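# Stand a gift box upright and open its lid

## Task

A closed gift box is lying on one side on the table. Turn it so it rests on its bottom, then open it so the lid is at least roughly upright (vertical) or tipped back past that; the lid's flap is held closed by concealed magnets that must be overcome.

## Robot and tools

Robot: a single six-joint arm (shoulder pan, shoulder lift, elbow, wrist 1, wrist 2, wrist 3) carrying a right-handed sixteen-motor hand with index, middle and ring fingers plus a thumb. Cameras: cam_high, cam_low, cam_wrist, each 672x504. A camera stand is next to the table.

Frames. Every pose, velocity, target and offset uses the arm's base frame. The base sits at (0, 0, +0.048) m in the scene frame and is almost level with it (quat_wxyz +1.000, +0.008, -0.002, +0.018). In the scene frame the origin lies on the tabletop beneath the base, +z is up, and +y is to the left when facing +x. Reported positions may be off by a few centimetres. Hand point axes: +z runs along straightened fingers toward the tips; +x goes across the palm away from the thumb; +y points out of the palm face (the palm surface is at y = -0.062 m). With fingers straight, the fingertips reach about 0.139 m beyond the knuckles, which sit at z = -0.017 m. A rigid mast near the wrist (x +0.05 to +0.10, z -0.16 to -0.11, up to y = +0.06 m) can strike objects.

The row. Each control row has 24 numbers, all in [-1, 1], in this order: dx, dy, dz, rx, ry, rz, then index_mcp, index_abd, index_pip, index_dip, middle_mcp, middle_abd, middle_pip, middle_dip, ring_mcp, ring_abd, ring_pip, ring_dip, thumb_cmc, thumb_axl, thumb_mcp, thumb_ipl, current_limit, speed. The first six are an offset, not a pose. They are measured from the Hand target as it stands when the action or move starts, along the base axes. A value of 1.0 equals 0.6 m or 180 degrees. rx, ry, rz together form one rotation vector, applied about the Hand target's position. Sending the same offset a second time moves the hand further again. Each finger number is an absolute hinge goal scaled between the hinge's two stops. Brackets give degrees at +1 and -1, then the straight value. Finger _mcp (-18, +128; +0.75), _abd (-60, +60; +0.00), _pip (-29, +108; +0.58), _dip (-21, +117; +0.70). Thumb: thumb_cmc (-20, +120; +0.71), thumb_axl (-27, +140; +0.68), thumb_mcp (-69, +109; +0.23), thumb_ipl (-77, +108; +0.17). For the fingers, moving toward -1 curls them toward the palm. thumb_cmc toward -1 brings the thumb round in front of the palm. current_limit maps -1..+1 onto 0..550 mA, with a floor of 11 mA. speed sets the hinge rate to (speed+1)/2 of 8.5 rad/s. Both settings start at +0.4 and -0.6 and stay in force until changed. To keep the hand as it is, resend the motor values you last sent. At the start of a scene, copy them from a first result.

Tools.
execute_actions(actions, cameras): actions is a list of actions. Each action holds up to 15 rows, one per 1/30 s step. If an action has fewer rows, its last row is held. Every row is offset from the start-of-action Hand target. An empty list returns the state and all camera images.
move(target, speed, blend, stop_force, zero, blocking, cameras): drives the hand point in a straight line. target is either one 24-number row or a list of up to 15 rows, and every row is offset from the same starting Hand target. speed is in m/s, from 0.002 to 3.6, default 0.25; turning is capped at twice that in rad/s. blend is a corner radius in m; 0 means a full stop at each target. stop_force, in N from 3 to 120, ends the path once the wrist sensor feels that much push opposing the motion. zero=true (the default) re-zeroes the sensor before the move. blocking=false returns early, and it cannot be combined with stop_force. The path does not avoid obstacles.
wait(seconds 0 to 10), stop() which brakes a running move, zoom_image(camera, region [x0,y0,x1,y1] px, at most 504 square), zero_wrist_force(), and finished_scene(scene) which ends the scene for good.

Results. You get end_effector_position (m), end_effector_quat_wxyz and velocities in the base frame, plus the Hand target, which later offsets count from. You also get joint positions and torques, Wrist force/torque along the hand point's axes, and per-motor hand_goal, hand_measured, hand_current_ma and hand_state (moving, goal, blocked, overload). A move adds a line such as done (within 3 mm and 2 degrees), off_target, moving, held or fault, plus the limits hit (paced, held). Neither done nor off_target proves that nothing was touched. If the hand point settles short of its target, resend the missing distance.

Cautions. Each control step clips commanded orientation to 32 degrees from the current orientation. A force of about 150 N on the arm causes a 10 s fault stop, and so does contact torque reaching 132 N m on the big joints or 24.6 N m on the wrist joints. This arm is stiff, so never aim far beyond a firm contact; use slow moves with stop_force. To leave a contact, move without stop_force. Keep moves away from the arm's own base. Any finger current of 495 mA held for 5 s shuts that motor down for 10 s, so squeeze only lightly. Heavy loads or a stretched-out arm heat the motors and can cause a lengthy over-temperature stop. Do not let the box or lid drop, slam or leave the table. The box must stay upright and open once the hand lets go.

Each tool is called after ">>>" as name(argument=value, ...), one argument or row to a line, values as JSON.

## Session

>>> execute_actions(
  actions=[],
)

Scene clock: 0.00 s.
end_effector_position=(+0.4439, -0.1227, +0.1603) hand_goal=(+0.754, +0.000, +0.576, +0.696, +0.754, +0.000, +0.576, +0.696, +0.754, +0.000, +0.576, +0.696, +0.714, +0.678, +0.226, +0.168) hand_measured=(+0.754, +0.000, +0.576, +0.696, +0.754, +0.000, +0.576, +0.696, +0.754, +0.000, +0.576, +0.696, +0.714, +0.678, +0.226, +0.168) hand_current_ma=(+0, +0, +0, +0, +0, +0, +0, +0, +0, +0, +0, +0, +0, +0, +0, +0) hand_state=(goal, goal, goal, goal, goal, goal, goal, goal, goal, goal, goal, goal, goal, goal, goal, goal) hand_current_limit=0.40 hand_speed=-0.60 end_effector_quat_wxyz=(-0.076, -0.600, +0.796, +0.029)
Joint positions: [-0.51 -1.297 1.783 -1.941 -1.687 2.917]
Joint velocities: within noise
Joint torques (N m): no reading
Wrist force (N): no reading
Wrist torque (N m): no reading
Wrist force, peak (N): no reading
Hand target: +0.4439, -0.1227, +0.1603; -0.076, -0.600, +0.796, +0.029

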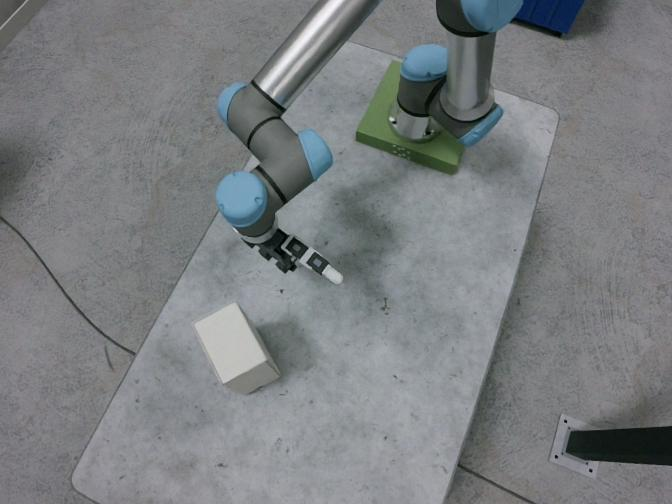

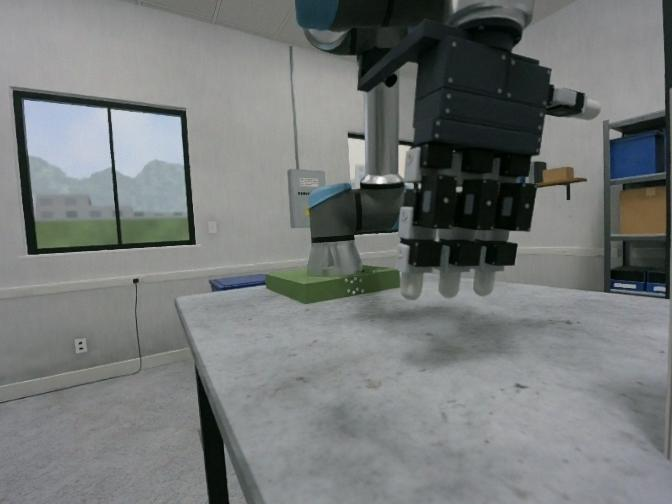

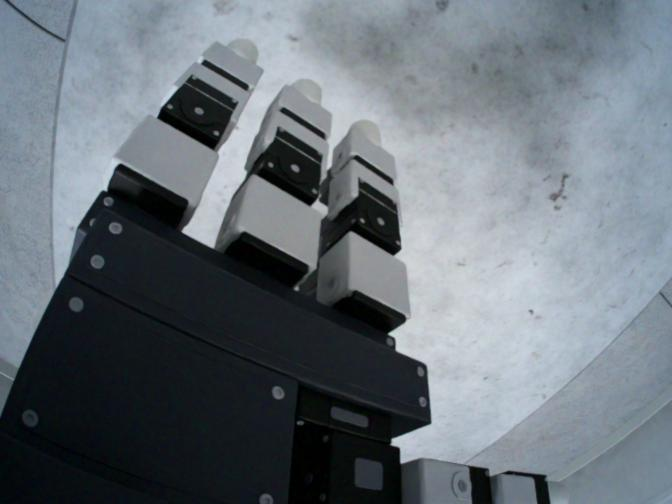

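>>> zoom_image(
  camera="cam_high",
  region=[170, 280, 310, 410],
)

>>> zoom_image(
  camera="cam_low",
  region=[360, 100, 672, 400],
)

Scaled by 3.600.

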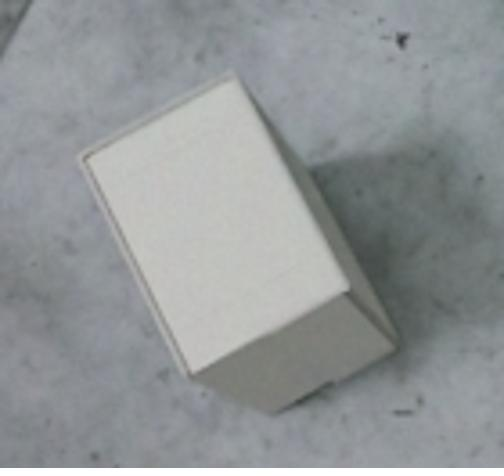

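Scaled by 1.615.

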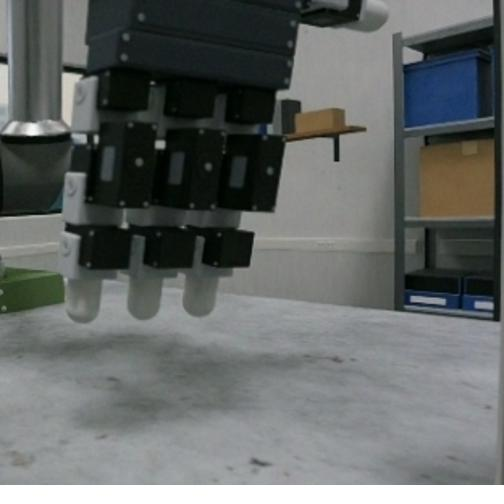

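>>> zoom_image(
  camera="cam_high",
  region=[180, 290, 290, 400],
)

>>> zoom_image(
  camera="cam_high",
  region=[210, 350, 290, 400],
)

>>> zoom_image(
  camera="cam_high",
  region=[180, 290, 250, 340],
)

Scaled by 4.582.

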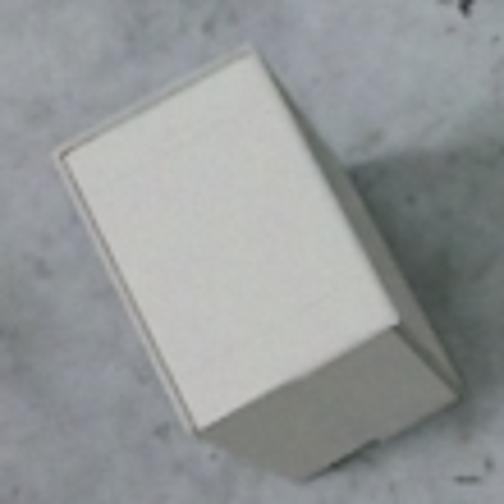

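Scaled by 6.300.

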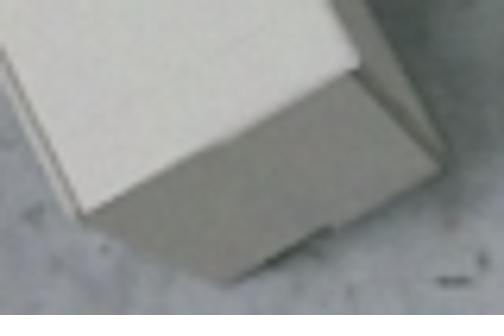

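Scaled by 7.200.

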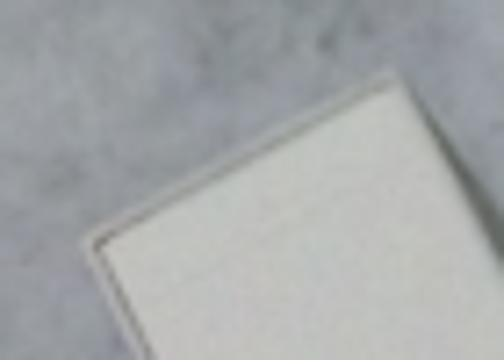

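>>> zoom_image(
  camera="cam_low",
  region=[540, 60, 672, 504],
)

Scaled by 1.135.

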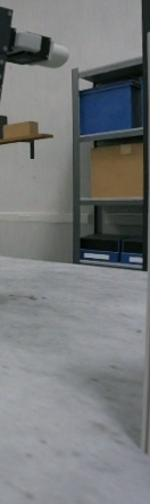

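>>> move(
  target=[0.0, 0.03, 0.333, -0.2226, -0.4977, -0.0642, 0.754, 0.0, 0.576, 0.696, 0.754, 0.0, 0.576, 0.696, 0.754, 0.0, 0.576, 0.696, 0.714, 0.678, 0.226, 0.168, 0.4, -0.6],
  speed=0.4,
  cameras=["all"],
)

Scene clock: 79.80 s.
end_effector_position=(+0.4439, -0.1046, +0.3600) hand_goal=(+0.754, +0.000, +0.576, +0.696, +0.754, +0.000, +0.576, +0.696, +0.754, +0.000, +0.576, +0.696, +0.714, +0.678, +0.226, +0.168) hand_measured=(+0.746, +0.000, +0.576, +0.696, +0.746, +0.000, +0.576, +0.696, +0.746, +0.000, +0.576, +0.696, +0.708, +0.678, +0.224, +0.168) hand_current_ma=(-2, +0, +0, +0, -3, +0, +0, +0, -3, +0, +0, +0, -2, +0, +0, +0) hand_state=(goal, goal, goal, goal, goal, goal, goal, goal, goal, goal, goal, goal, goal, goal, goal, goal) hand_current_limit=0.40 hand_speed=-0.60 end_effector_quat_wxyz=(+0.316, -0.316, +0.633, -0.632)
Joint positions: [-0.509 -1.837 2.454 -3.759 -1.706 3.141]
Joint torques (N m): [-14.65 -15.75 -30.36 -3.58 1.81 -0.25]
Wrist force (N): [0.5 0.8 -0.1]
Wrist torque (N m): [-0.01 0.11 0.29]
Wrist force, peak (N): [0.6 1.3 0.1]
Hand target: +0.4439, -0.1047, +0.3601; +0.316, -0.316, +0.633, -0.632
Off the commanded pose: 0.000 m, 0 deg.
move: done

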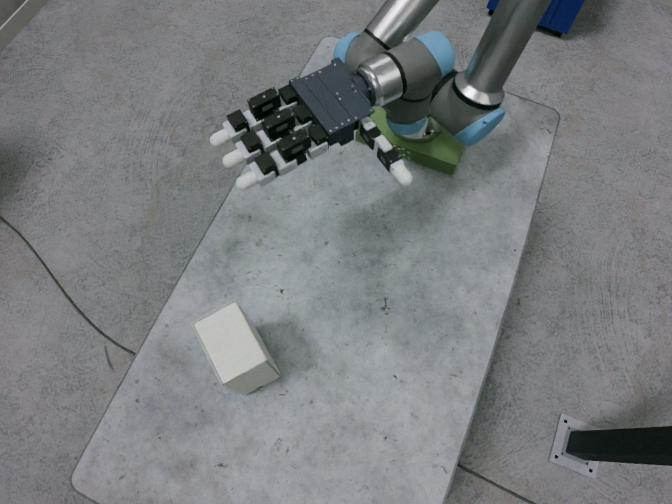

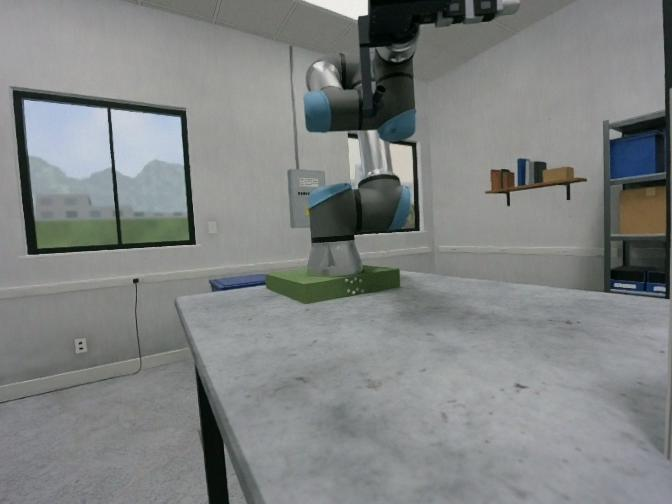

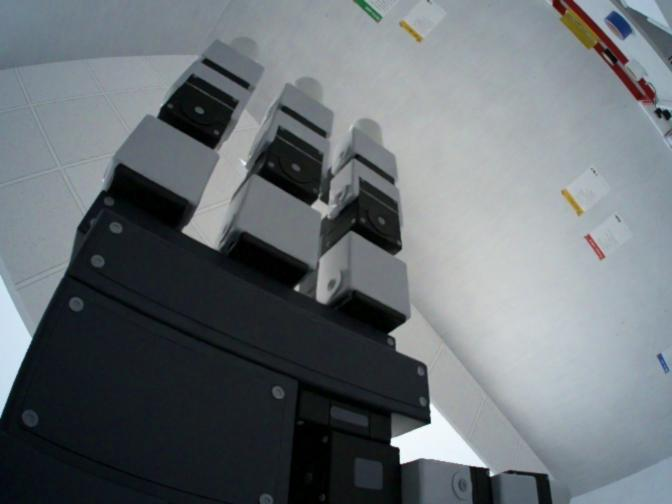

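>>> move(
  target=[0.5885, -0.0472, 0.0, 0.0, 0.0, 0.0, 0.685, 0.0, -0.226, 0.261, 0.685, 0.0, -0.226, 0.261, 0.685, 0.0, -0.226, 0.261, -0.571, 0.678, 0.449, 0.168, 0.4, -0.3],
  speed=0.4,
  cameras=["all"],
)

Scene clock: 105.93 s.
end_effector_position=(+0.7970, -0.1329, +0.3602) hand_goal=(+0.686, +0.000, -0.226, +0.262, +0.686, +0.000, -0.226, +0.262, +0.686, +0.000, -0.226, +0.262, -0.570, +0.678, +0.450, +0.168) hand_measured=(+0.678, +0.000, -0.224, +0.264, +0.678, +0.000, -0.224, +0.264, +0.678, +0.000, -0.224, +0.264, -0.568, +0.678, +0.448, +0.168) hand_current_ma=(-2, +0, +0, +0, -3, +0, +0, +0, -3, +0, +0, +0, +0, +0, +0, +0) hand_state=(goal, goal, goal, goal, goal, goal, goal, goal, goal, goal, goal, goal, goal, goal, goal, goal) hand_current_limit=0.40 hand_speed=-0.30 end_effector_quat_wxyz=(+0.316, -0.316, +0.632, -0.633) end_effector_velocity=(+0.001, -0.002, +0.002) end_effector_angular_velocity=(-0.001, -0.003, -0.002)
Joint positions: [-0.246 -0.991 1.447 -3.598 -1.968 3.141]
Joint velocities: [-0.003 0.001 -0.005 0 0.001 -0.001]
Joint torques (N m): [-15.46 -34.99 -32.02 -0.43 2.04 -0.68]
Wrist force (N): [0.8 0.5 -0.2]
Wrist torque (N m): [-0.01 0.08 0.37]
Wrist force, peak (N): [2.2 0.7 -2.6]
Hand target: +0.7970, -0.1330, +0.3601; +0.316, -0.316, +0.633, -0.632
Off the commanded pose: 0.000 m, 0 deg.
move: done

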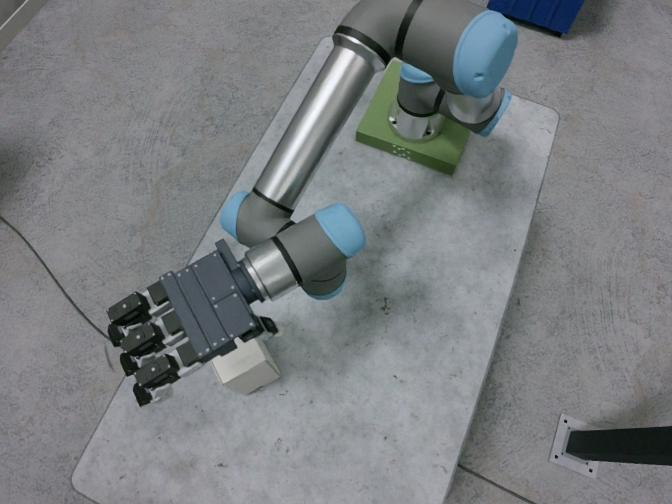

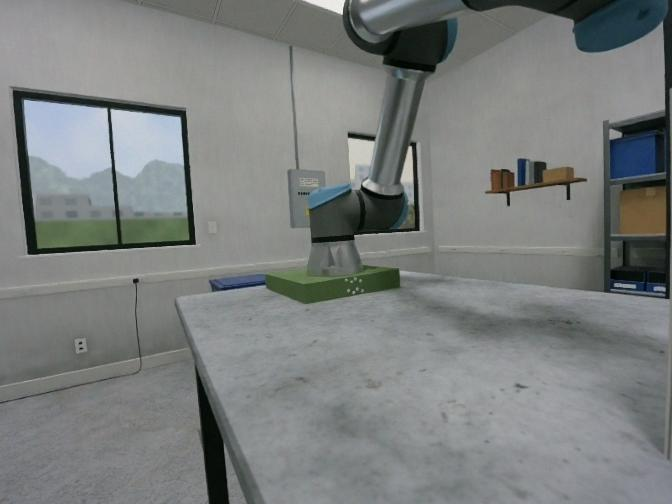

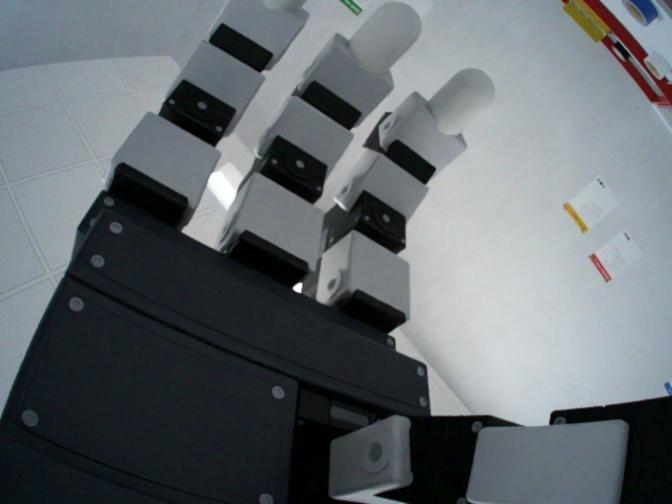

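>>> zoom_image(
  camera="cam_high",
  region=[90, 230, 330, 410],
)

Scaled by 2.100.

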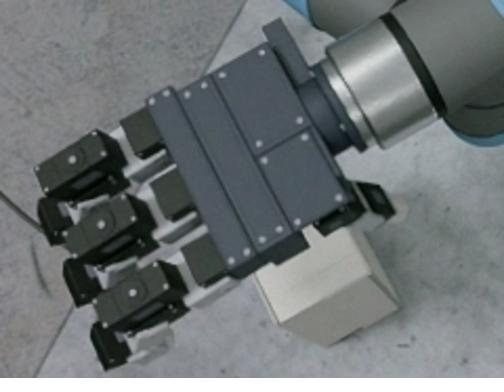

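>>> move(
  target=[-0.06, 0.0167, -0.15, 0.0, 0.0, 0.0, 0.685, 0.0, -0.226, 0.261, 0.685, 0.0, -0.226, 0.261, 0.685, 0.0, -0.226, 0.261, -0.571, 0.678, 0.449, 0.168, 0.4, -0.3],
  speed=0.15,
  stop_force=6,
  cameras=["cam_high", "cam_wrist"],
)

>>> zoom_image(
  camera="cam_high",
  region=[90, 250, 330, 430],
)

Scene clock: 116.40 s.
end_effector_position=(+0.7610, -0.1229, +0.2701) hand_goal=(+0.686, +0.000, -0.226, +0.262, +0.686, +0.000, -0.226, +0.262, +0.686, +0.000, -0.226, +0.262, -0.570, +0.678, +0.450, +0.168) hand_measured=(+0.678, +0.000, -0.224, +0.264, +0.678, +0.000, -0.224, +0.264, +0.678, +0.000, -0.224, +0.264, -0.568, +0.678, +0.448, +0.168) hand_current_ma=(-2, +0, +0, +0, -3, +0, +0, +0, -3, +0, +0, +0, +0, +0, +0, +0) hand_state=(goal, goal, goal, goal, goal, goal, goal, goal, goal, goal, goal, goal, goal, goal, goal, goal) hand_current_limit=0.40 hand_speed=-0.30 end_effector_quat_wxyz=(+0.316, -0.316, +0.633, -0.632)
Joint positions: [-0.245 -0.949 1.648 -3.841 -1.97 3.141]
Joint torques (N m): [1.26 -56.72 -12.1 -3.31 1.45 -1.12]
Wrist force (N): [0.9 0.9 -0.4]
Wrist torque (N m): [0.06 0.07 0.38]
Wrist force, peak (N): [1.0 2.7 -0.7]
Hand target: +0.7610, -0.1230, +0.2701; +0.316, -0.316, +0.633, -0.632
Off the commanded pose: 0.000 m, 0 deg.
move: done
Images, in order (width x height): cam_high 672x504, cam_wrist 672x504.

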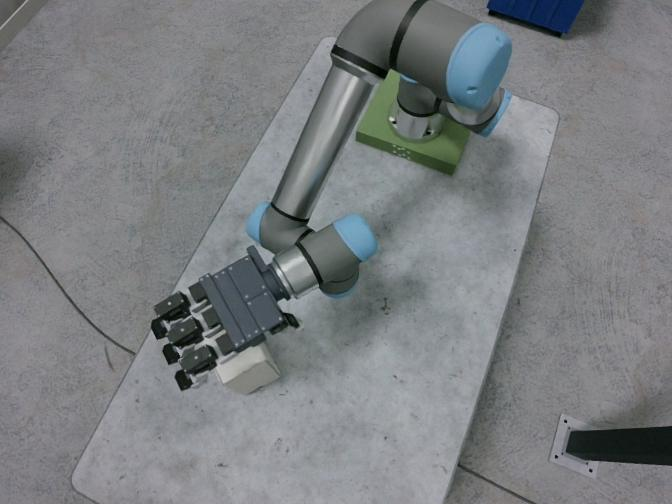

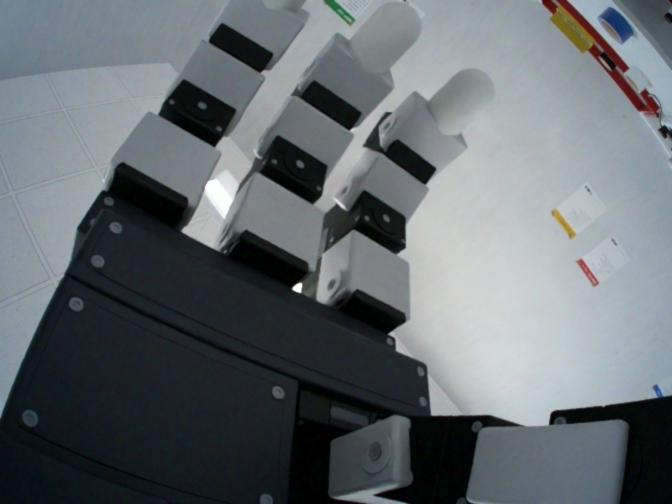

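Scaled by 2.100.

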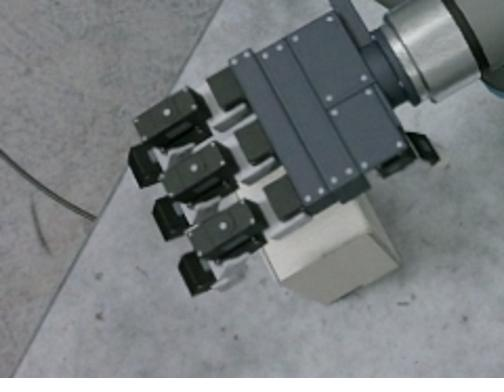

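>>> move(
  target=[0.02, -0.0567, -0.05, 0.0, 0.0, 0.0, 0.75, 0.0, -0.153, 0.261, 0.75, 0.0, -0.153, 0.261, 0.75, 0.0, -0.153, 0.261, -0.571, 0.678, 0.449, 0.168, 0.4, -0.3],
  speed=0.1,
  stop_force=5,
  cameras=["cam_high", "cam_wrist"],
)

>>> zoom_image(
  camera="cam_high",
  region=[150, 280, 310, 400],
)

Scene clock: 123.83 s.
end_effector_position=(+0.7730, -0.1570, +0.2401) hand_goal=(+0.750, +0.000, -0.152, +0.262, +0.750, +0.000, -0.152, +0.262, +0.750, +0.000, -0.152, +0.262, -0.570, +0.678, +0.450, +0.168) hand_measured=(+0.730, +0.000, -0.158, +0.264, +0.728, +0.000, -0.158, +0.264, +0.730, +0.000, -0.158, +0.264, -0.568, +0.678, +0.448, +0.168) hand_current_ma=(-12, +0, -2, +0, -14, +0, -1, +0, -13, +0, -1, +0, +0, +0, +0, +0) hand_state=(goal, goal, goal, goal, blocked, goal, goal, goal, blocked, goal, goal, goal, goal, goal, goal, goal) hand_current_limit=0.40 hand_speed=-0.30 end_effector_quat_wxyz=(+0.316, -0.316, +0.633, -0.632)
Joint positions: [-0.298 -0.878 1.617 -3.88 -1.917 3.141]
Joint torques (N m): [15.2 -58.16 -11.5 0.29 -2.3 -1.04]
Wrist force (N): [1.0 1.0 -0.1]
Wrist torque (N m): [0.05 0.07 0.38]
Wrist force, peak (N): [1.1 1.7 0.6]
Hand target: +0.7730, -0.1570, +0.2401; +0.316, -0.316, +0.633, -0.632
Off the commanded pose: 0.000 m, 0 deg.
move: done
Images, in order (width x height): cam_high 672x504, cam_wrist 672x504.

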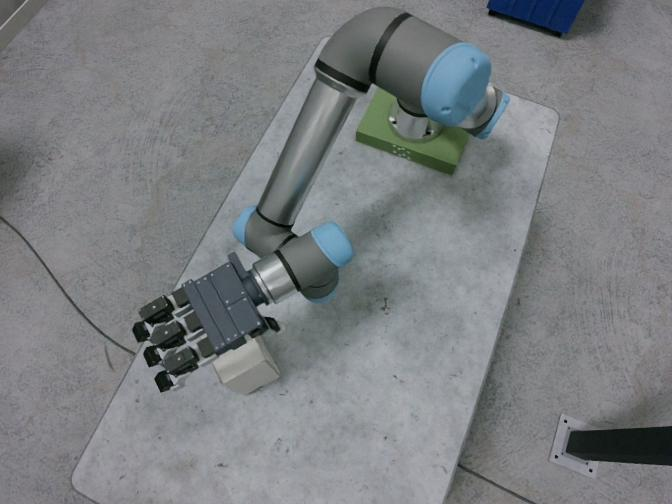

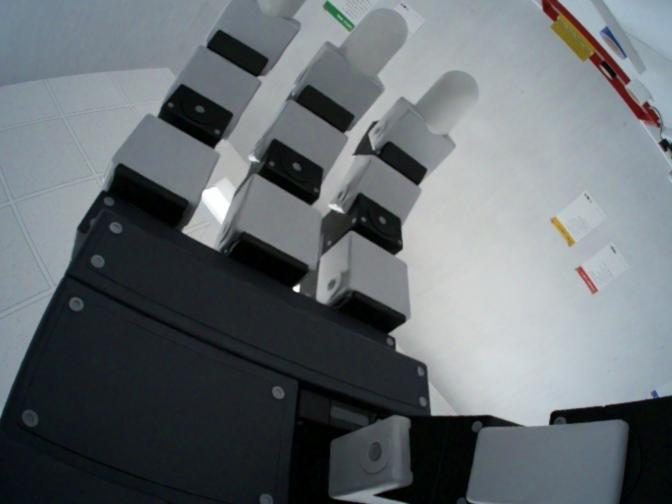

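Scaled by 3.150.

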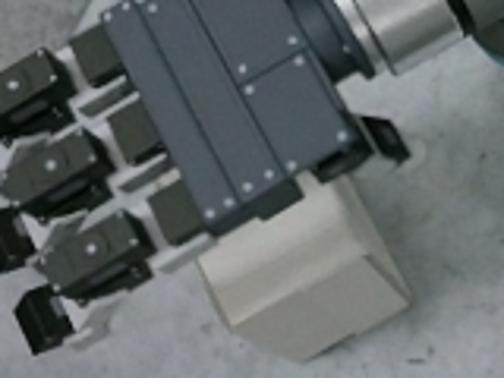

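>>> move(
  target=[0.0, 0.0, -0.1, 0.0, 0.0, 0.0, 0.75, 0.0, -0.153, 0.261, 0.75, 0.0, -0.153, 0.261, 0.75, 0.0, -0.153, 0.261, -0.571, 0.678, 0.449, 0.168, 0.4, -0.3],
  speed=0.08,
  stop_force=5,
  cameras=["cam_high", "cam_wrist"],
)

>>> zoom_image(
  camera="cam_high",
  region=[150, 280, 310, 400],
)

Scene clock: 128.30 s.
end_effector_position=(+0.7730, -0.1570, +0.1801) hand_goal=(+0.750, +0.000, -0.152, +0.262, +0.750, +0.000, -0.152, +0.262, +0.750, +0.000, -0.152, +0.262, -0.570, +0.678, +0.450, +0.168) hand_measured=(+0.732, +0.000, -0.158, +0.264, +0.728, +0.000, -0.158, +0.264, +0.730, +0.000, -0.158, +0.264, -0.568, +0.678, +0.448, +0.168) hand_current_ma=(-11, +0, -2, +0, -14, +0, -1, +0, -13, +0, -1, +0, +0, +0, +0, +0) hand_state=(goal, goal, goal, goal, blocked, goal, goal, goal, blocked, goal, goal, goal, goal, goal, goal, goal) hand_current_limit=0.40 hand_speed=-0.30 end_effector_quat_wxyz=(+0.316, -0.316, +0.633, -0.632)
Joint positions: [-0.298 -0.777 1.629 -3.993 -1.917 3.141]
Joint torques (N m): [10.6 -59.5 -26.3 -2.69 -1.81 -1.25]
Wrist force (N): [0.6 1.1 0.0]
Wrist torque (N m): [0.04 0.10 0.35]
Wrist force, peak (N): [0.7 2.3 0.0]
Hand target: +0.7730, -0.1570, +0.1801; +0.316, -0.316, +0.633, -0.632
Off the commanded pose: 0.000 m, 0 deg.
move: done
Images, in order (width x height): cam_high 672x504, cam_wrist 672x504.

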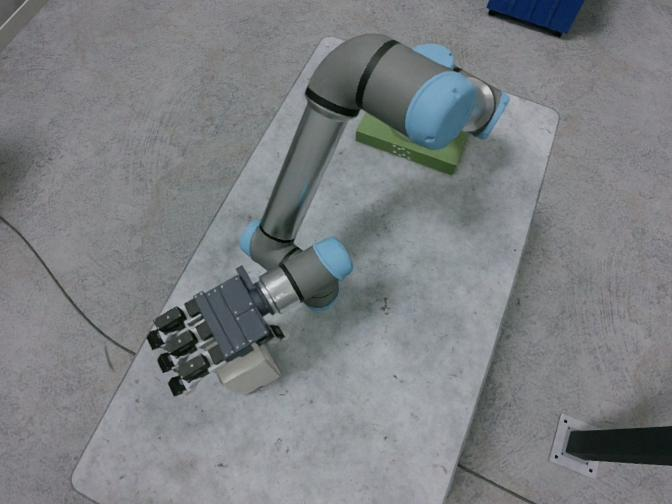

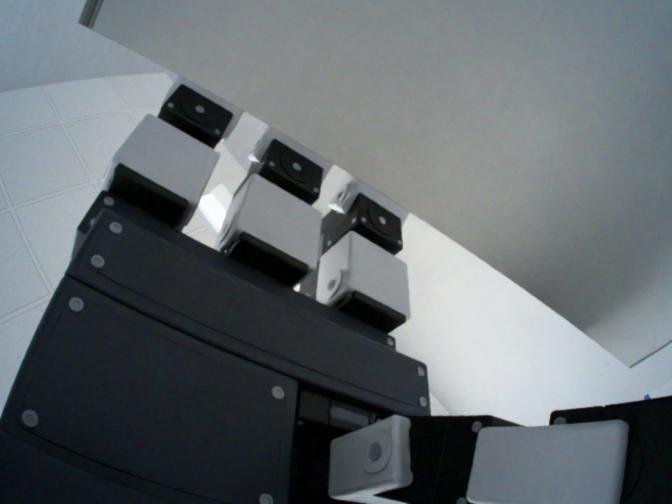

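Scaled by 3.150.

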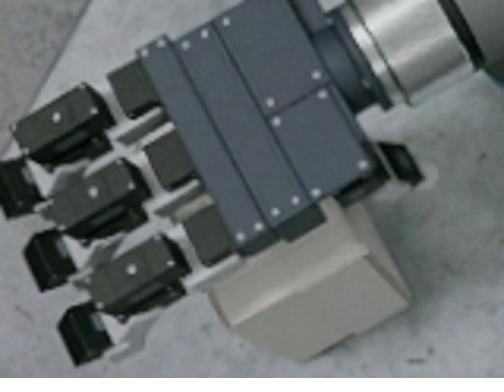

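>>> execute_actions(
  actions=[
    [[0,0,0,0,0,0, 0.411,0.0,-0.307,0.63, 0.411,0.0,-0.307,0.63, 0.411,0.0,-0.307,0.63, -0.571,0.678,0.618,-0.589, 0.0,-0.7]],
    [[0,0,0,0,0,0, 0.411,0.0,-0.307,0.63, 0.411,0.0,-0.307,0.63, 0.411,0.0,-0.307,0.63, -0.571,0.678,0.618,-0.589, 0.0,-0.7]],
  ],
  cameras=["cam_high", "cam_wrist"],
)

>>> zoom_image(
  camera="cam_high",
  region=[150, 280, 310, 400],
)

Scene clock: 136.60 s.
end_effector_position=(+0.7730, -0.1570, +0.1801) hand_goal=(+0.412, +0.000, -0.306, +0.630, +0.412, +0.000, -0.306, +0.630, +0.412, +0.000, -0.306, +0.630, -0.570, +0.678, +0.618, -0.588) hand_measured=(+0.406, +0.000, -0.304, +0.628, +0.406, +0.000, -0.304, +0.628, +0.406, +0.000, -0.304, +0.628, -0.568, +0.678, +0.612, -0.584) hand_current_ma=(-1, +0, +0, +0, -2, +0, +0, +0, -1, +0, +0, +0, +0, +0, -2, +1) hand_state=(goal, goal, goal, goal, goal, goal, goal, goal, goal, goal, goal, goal, goal, goal, goal, goal) hand_current_limit=0.00 hand_speed=-0.70 end_effector_quat_wxyz=(+0.316, -0.316, +0.633, -0.632)
Joint positions: [-0.298 -0.777 1.629 -3.993 -1.917 3.141]
Joint torques (N m): [4.26 -57.53 -24.53 -2.88 -0.76 -1.06]
Wrist force (N): [0.5 1.0 -0.1]
Wrist torque (N m): [0.06 0.12 0.34]
Wrist force, peak (N): [0.8 1.1 0.3]
Hand target: +0.7730, -0.1570, +0.1801; +0.316, -0.316, +0.633, -0.632
Off the commanded pose: 0.000 m, 0 deg.
Images, in order (width x height): cam_high 672x504, cam_wrist 672x504.

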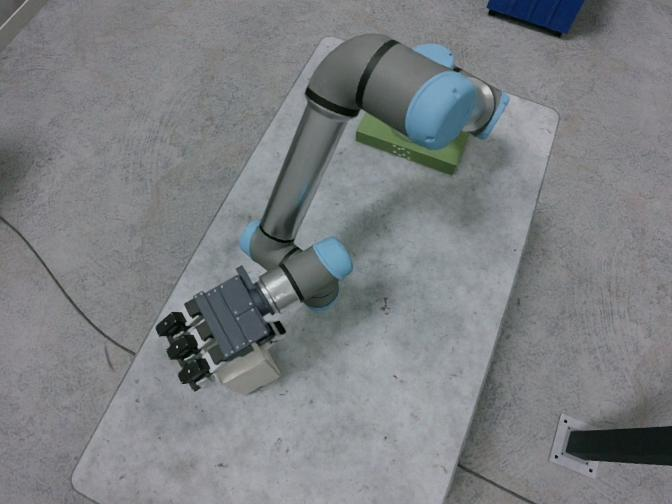

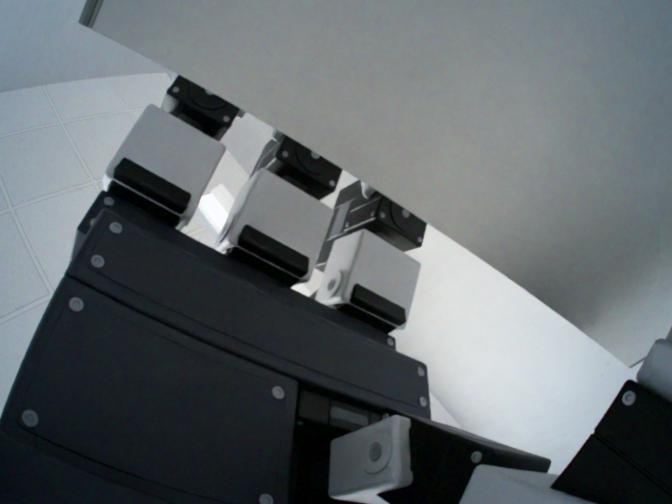

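Scaled by 3.150.

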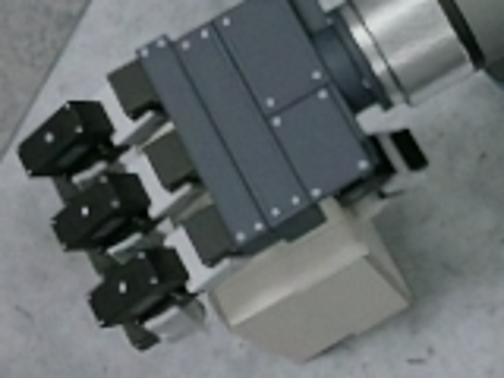

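>>> execute_actions(
  actions=[
    [[0,0,0,0,0,0, 0.301,0.0,-0.343,0.696, 0.301,0.0,-0.343,0.696, 0.301,0.0,-0.343,0.696, -0.571,0.678,0.562,-0.697, -0.2,-0.85]],
    [[0,0,0,0,0,0, 0.301,0.0,-0.343,0.696, 0.301,0.0,-0.343,0.696, 0.301,0.0,-0.343,0.696, -0.571,0.678,0.562,-0.697, -0.2,-0.85]],
  ],
  cameras=["cam_high", "cam_wrist"],
)

>>> zoom_image(
  camera="cam_high",
  region=[150, 280, 310, 400],
)

Scene clock: 140.40 s.
end_effector_position=(+0.7730, -0.1570, +0.1801) hand_goal=(+0.302, +0.000, -0.342, +0.696, +0.302, +0.000, -0.342, +0.696, +0.302, +0.000, -0.342, +0.696, -0.570, +0.678, +0.562, -0.696) hand_measured=(+0.354, +0.000, -0.326, +0.700, +0.348, +0.000, -0.332, +0.698, +0.340, +0.000, -0.334, +0.698, -0.564, +0.678, +0.604, -0.626) hand_current_ma=(+70, +0, +7, +1, +54, +0, +3, +0, +37, +0, +2, +0, +1, +0, +65, +177) hand_state=(blocked, goal, goal, goal, blocked, goal, goal, goal, blocked, goal, goal, goal, goal, goal, blocked, blocked) hand_current_limit=-0.20 hand_speed=-0.85 end_effector_quat_wxyz=(+0.316, -0.316, +0.633, -0.632)
Joint positions: [-0.298 -0.777 1.629 -3.993 -1.917 3.141]
Joint torques (N m): [-1.18 -48.65 -19.75 -2.95 0.46 -1.26]
Wrist force (N): [0.4 0.0 0.8]
Wrist torque (N m): [0.30 0.07 0.24]
Wrist force, peak (N): [0.6 1.4 -0.6]
Hand target: +0.7730, -0.1570, +0.1801; +0.316, -0.316, +0.633, -0.632
Off the commanded pose: 0.000 m, 0 deg.
Images, in order (width x height): cam_high 672x504, cam_wrist 672x504.

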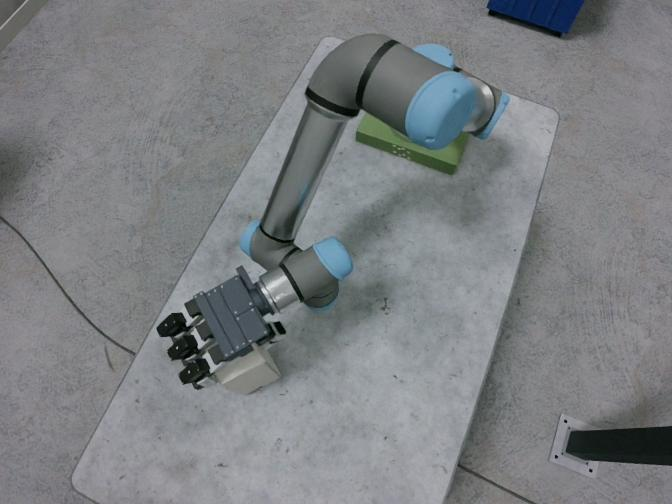

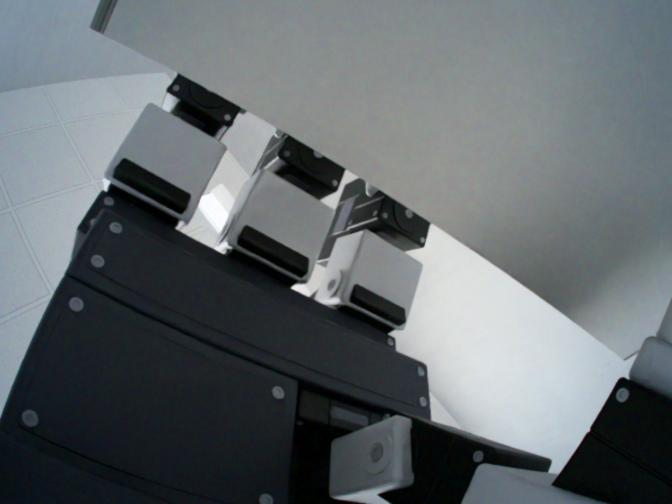

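Scaled by 3.150.

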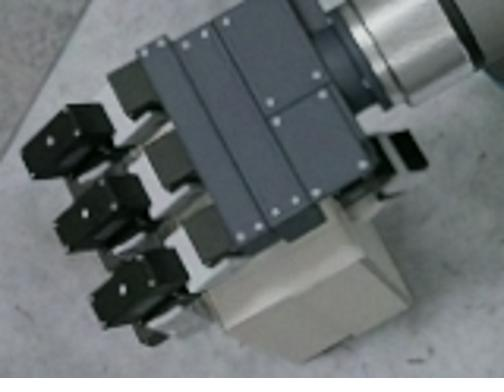

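>>> execute_actions(
  actions=[
    [[0,0,0,0,0,0, 0.137,0.0,-0.387,0.65, 0.137,0.0,-0.387,0.65, 0.137,0.0,-0.387,0.65, -0.571,0.678,0.506,-0.86, 0.2,-0.85]],
    [[0,0,0,0,0,0, 0.137,0.0,-0.387,0.65, 0.137,0.0,-0.387,0.65, 0.137,0.0,-0.387,0.65, -0.571,0.678,0.506,-0.86, 0.2,-0.85]],
  ],
  cameras=["cam_high", "cam_wrist"],
)

Scene clock: 144.40 s.
end_effector_position=(+0.7730, -0.1570, +0.1801) hand_goal=(+0.138, +0.000, -0.386, +0.650, +0.138, +0.000, -0.386, +0.650, +0.138, +0.000, -0.386, +0.650, -0.570, +0.678, +0.506, -0.860) hand_measured=(+0.348, -0.006, -0.326, +0.688, +0.332, -0.002, -0.334, +0.676, +0.314, +0.000, -0.342, +0.672, -0.540, +0.680, +0.604, -0.628) hand_current_ma=(+330, -1, +76, +36, +330, +0, +62, +18, +330, +0, +45, +13, +23, +0, +291, +330) hand_state=(blocked, goal, blocked, blocked, blocked, goal, blocked, blocked, blocked, goal, blocked, blocked, blocked, goal, blocked, blocked) hand_current_limit=0.20 hand_speed=-0.85 end_effector_quat_wxyz=(+0.316, -0.316, +0.633, -0.633)
Joint positions: [-0.298 -0.777 1.629 -3.993 -1.917 3.141]
Joint torques (N m): [-6.78 -43.35 -13.3 -0.28 1.1 -0.39]
Wrist force (N): [0.6 -2.2 1.5]
Wrist torque (N m): [0.44 0.00 0.02]
Wrist force, peak (N): [0.6 -2.6 1.6]
Hand target: +0.7730, -0.1570, +0.1801; +0.316, -0.316, +0.633, -0.632
Off the commanded pose: 0.000 m, 0 deg.
Images, in order (width x height): cam_high 672x504, cam_wrist 672x504.

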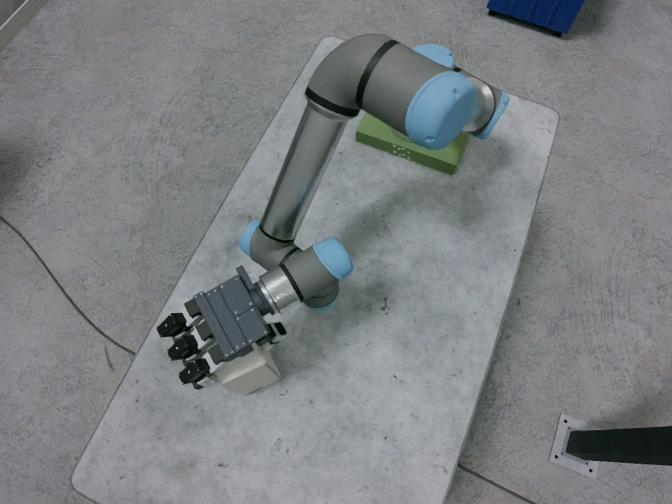

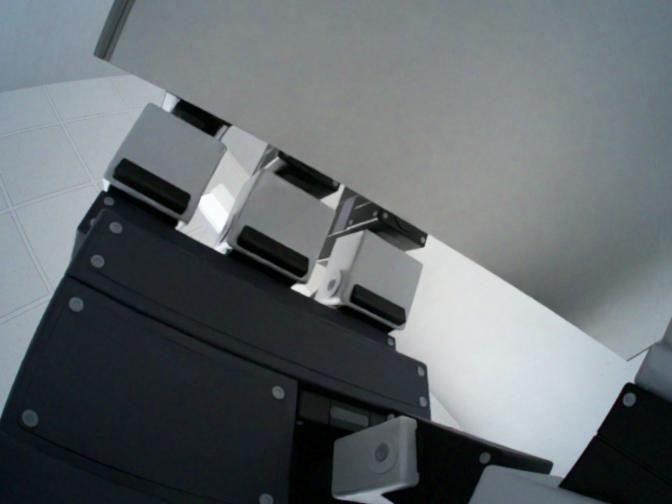

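>>> execute_actions(
  actions=[
    [[0,0,0,0,0,0, 0.411,0.0,-0.307,0.63, 0.411,0.0,-0.307,0.63, 0.411,0.0,-0.307,0.63, -0.571,0.678,0.618,-0.481, 0.0,-0.7]],
    [[0,0,0,0,0,0, 0.411,0.0,-0.307,0.63, 0.411,0.0,-0.307,0.63, 0.411,0.0,-0.307,0.63, -0.829,0.678,0.618,-0.481, 0.0,-0.7]],
    [[0,0,0,0,0,0, 0.411,0.0,-0.307,0.63, 0.411,0.0,-0.307,0.63, 0.411,0.0,-0.307,0.63, -0.829,0.678,0.618,-0.481, 0.0,-0.7]],
    [[0,0,0,0,0,0, 0.301,0.0,-0.343,0.696, 0.301,0.0,-0.343,0.696, 0.301,0.0,-0.343,0.696, -0.829,0.678,0.562,-0.72, -0.3,-0.85]],
    [[0,0,0,0,0,0, 0.301,0.0,-0.343,0.696, 0.301,0.0,-0.343,0.696, 0.301,0.0,-0.343,0.696, -0.829,0.678,0.562,-0.72, -0.3,-0.85]],
  ],
  cameras=["cam_high", "cam_wrist"],
)

Scene clock: 151.40 s.
end_effector_position=(+0.7730, -0.1570, +0.1801) hand_goal=(+0.302, +0.000, -0.342, +0.696, +0.302, +0.000, -0.342, +0.696, +0.302, +0.000, -0.342, +0.696, -0.828, +0.678, +0.562, -0.720) hand_measured=(+0.348, -0.004, -0.322, +0.700, +0.330, -0.002, -0.332, +0.698, +0.310, +0.000, -0.338, +0.696, -0.822, +0.680, +0.606, -0.576) hand_current_ma=(+53, +0, +11, +1, +22, +0, +3, +0, +2, +0, +1, +0, +2, +0, +72, +193) hand_state=(blocked, goal, goal, goal, blocked, goal, goal, goal, goal, goal, goal, goal, goal, goal, blocked, blocked) hand_current_limit=-0.30 hand_speed=-0.85 end_effector_quat_wxyz=(+0.316, -0.316, +0.633, -0.632)
Joint positions: [-0.298 -0.777 1.629 -3.993 -1.917 3.141]
Joint torques (N m): [-11.31 -41.61 -11.84 -2.77 0.99 0.99]
Wrist force (N): [0.8 -0.4 0.8]
Wrist torque (N m): [0.29 0.08 0.39]
Wrist force, peak (N): [0.5 -2.6 1.6]
Hand target: +0.7730, -0.1570, +0.1801; +0.316, -0.316, +0.633, -0.632
Off the commanded pose: 0.000 m, 0 deg.
Images, in order (width x height): cam_high 672x504, cam_wrist 672x504.

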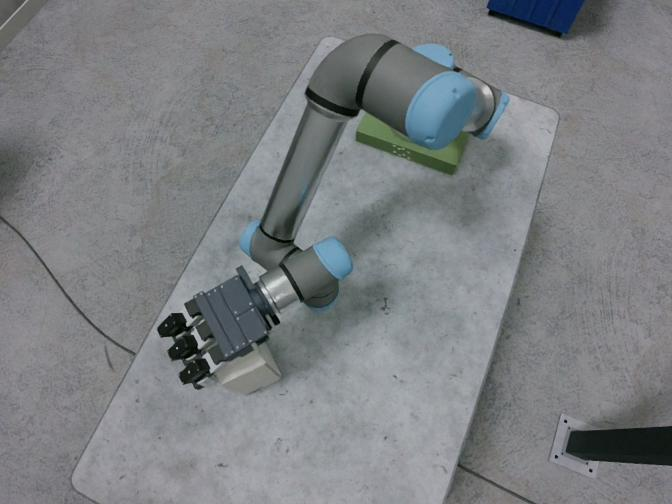

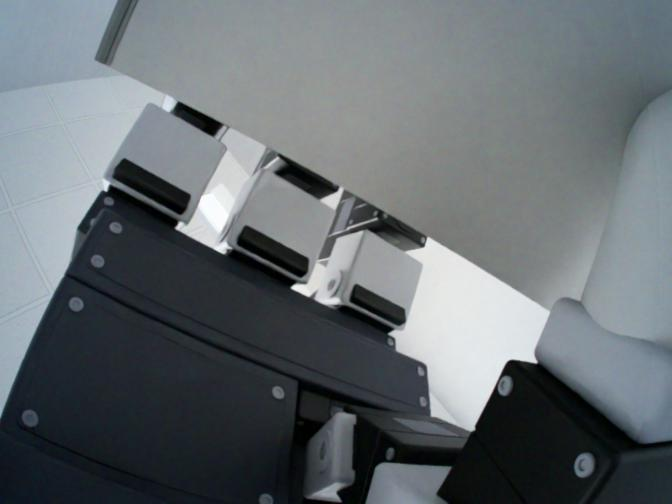

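>>> execute_actions(
  actions=[
    [[0,0,0,0,0,0, 0.137,0.0,-0.387,0.65, 0.137,0.0,-0.387,0.65, 0.137,0.0,-0.387,0.65, -0.829,0.678,0.506,-0.86, 0.2,-0.85]],
    [[0,0,0,0,0,0, 0.137,0.0,-0.387,0.65, 0.137,0.0,-0.387,0.65, 0.137,0.0,-0.387,0.65, -0.829,0.678,0.506,-0.86, 0.2,-0.85]],
  ],
  cameras=["cam_high", "cam_wrist"],
)

Scene clock: 154.67 s.
end_effector_position=(+0.7730, -0.1570, +0.1801) hand_goal=(+0.138, +0.000, -0.386, +0.650, +0.138, +0.000, -0.386, +0.650, +0.138, +0.000, -0.386, +0.650, -0.828, +0.678, +0.506, -0.860) hand_measured=(+0.336, -0.004, -0.322, +0.686, +0.316, -0.002, -0.332, +0.680, +0.292, +0.000, -0.340, +0.680, -0.816, +0.680, +0.618, -0.584) hand_current_ma=(+330, +0, +86, +31, +330, +0, +65, +22, +330, +0, +49, +22, +5, +0, +330, +330) hand_state=(blocked, goal, blocked, blocked, blocked, goal, blocked, blocked, blocked, goal, blocked, blocked, goal, goal, blocked, blocked) hand_current_limit=0.20 hand_speed=-0.85 end_effector_quat_wxyz=(+0.316, -0.316, +0.633, -0.632)
Joint positions: [-0.298 -0.777 1.629 -3.993 -1.917 3.141]
Joint torques (N m): [-12.25 -42.3 -12.1 0.67 1.03 0.82]
Wrist force (N): [1.4 -4.5 0.7]
Wrist torque (N m): [0.19 0.05 0.24]
Wrist force, peak (N): [1.2 -4.9 0.5]
Hand target: +0.7730, -0.1570, +0.1801; +0.316, -0.316, +0.633, -0.632
Off the commanded pose: 0.000 m, 0 deg.
Images, in order (width x height): cam_high 672x504, cam_wrist 672x504.

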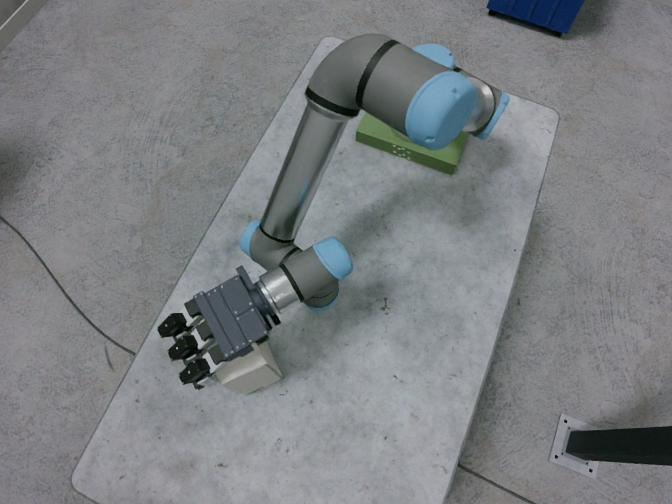

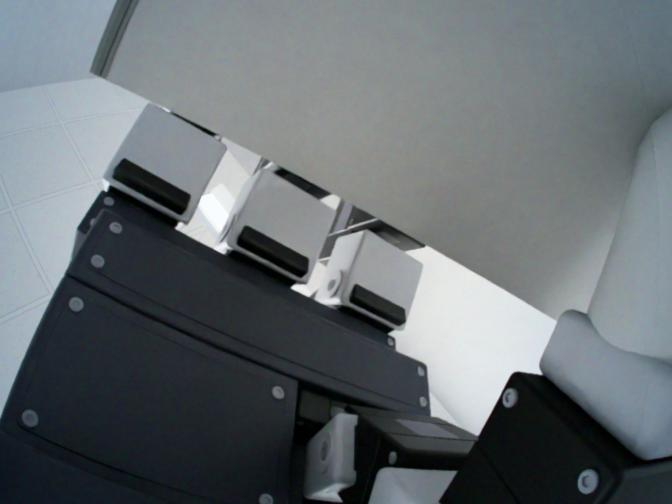

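>>> move(
  target=[0.0, 0.0, 0.0333, 0.0, 0.0, 0.0, 0.137, 0.0, -0.387, 0.65, 0.137, 0.0, -0.387, 0.65, 0.137, 0.0, -0.387, 0.65, -0.829, 0.678, 0.506, -0.86, 0.4, -0.85],
  speed=0.04,
  cameras=["cam_high", "cam_wrist"],
)

>>> zoom_image(
  camera="cam_high",
  region=[150, 280, 310, 400],
)

Scene clock: 157.17 s.
end_effector_position=(+0.7730, -0.1570, +0.2003) hand_goal=(+0.138, +0.000, -0.386, +0.650, +0.138, +0.000, -0.386, +0.650, +0.138, +0.000, -0.386, +0.650, -0.828, +0.678, +0.506, -0.860) hand_measured=(+0.262, -0.004, -0.322, +0.686, +0.248, -0.002, -0.332, +0.680, +0.230, +0.000, -0.340, +0.680, -0.822, +0.680, +0.690, -0.584) hand_current_ma=(+313, +0, +86, +31, +254, +0, +65, +22, +186, +0, +49, +22, +2, +0, +385, +385) hand_state=(blocked, goal, blocked, blocked, blocked, goal, blocked, blocked, blocked, goal, blocked, blocked, goal, goal, blocked, blocked) hand_current_limit=0.40 hand_speed=-0.85 end_effector_quat_wxyz=(+0.316, -0.316, +0.633, -0.632) end_effector_velocity=(+0.000, +0.001, -0.003) end_effector_angular_velocity=(+0.000, +0.000, +0.001)
Joint positions: [-0.298 -0.812 1.627 -3.956 -1.917 3.141]
Joint velocities: [0.001 0.006 0 -0.005 0 0]
Joint torques (N m): [-12.44 -40.12 -24.2 -3.93 1.07 -0.17]
Wrist force (N): [0.9 4.2 0.0]
Wrist torque (N m): [0.26 0.07 0.45]
Wrist force, peak (N): [1.3 -4.6 0.8]
Hand target: +0.7730, -0.1570, +0.2001; +0.316, -0.316, +0.633, -0.632
Off the commanded pose: 0.000 m, 0 deg.
move: done
Images, in order (width x height): cam_high 672x504, cam_wrist 672x504.

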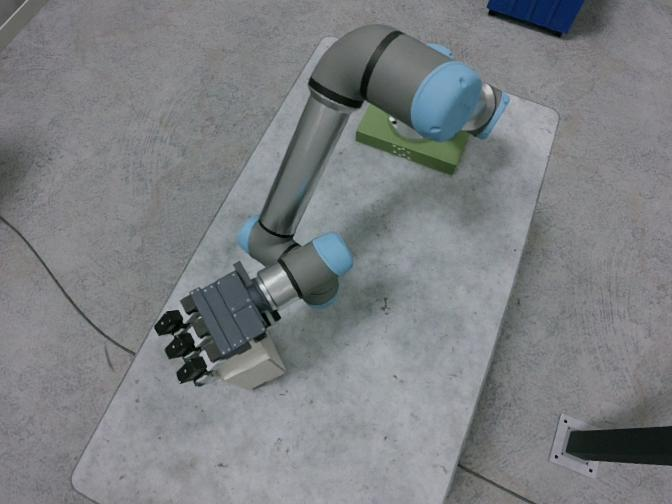

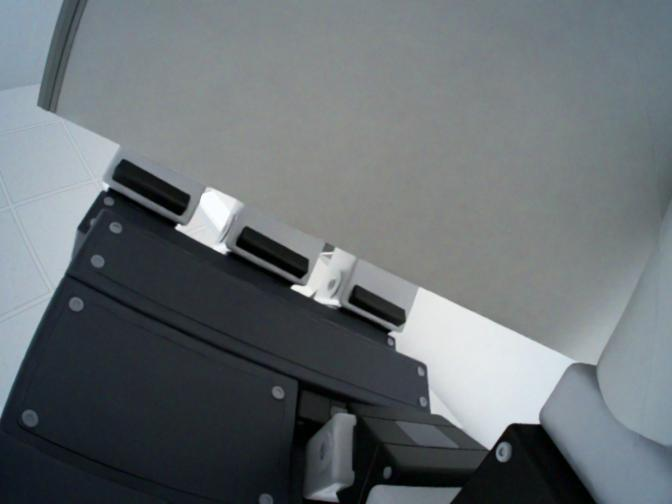

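Scaled by 3.150.

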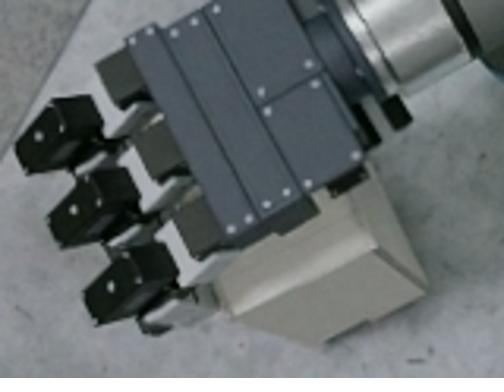

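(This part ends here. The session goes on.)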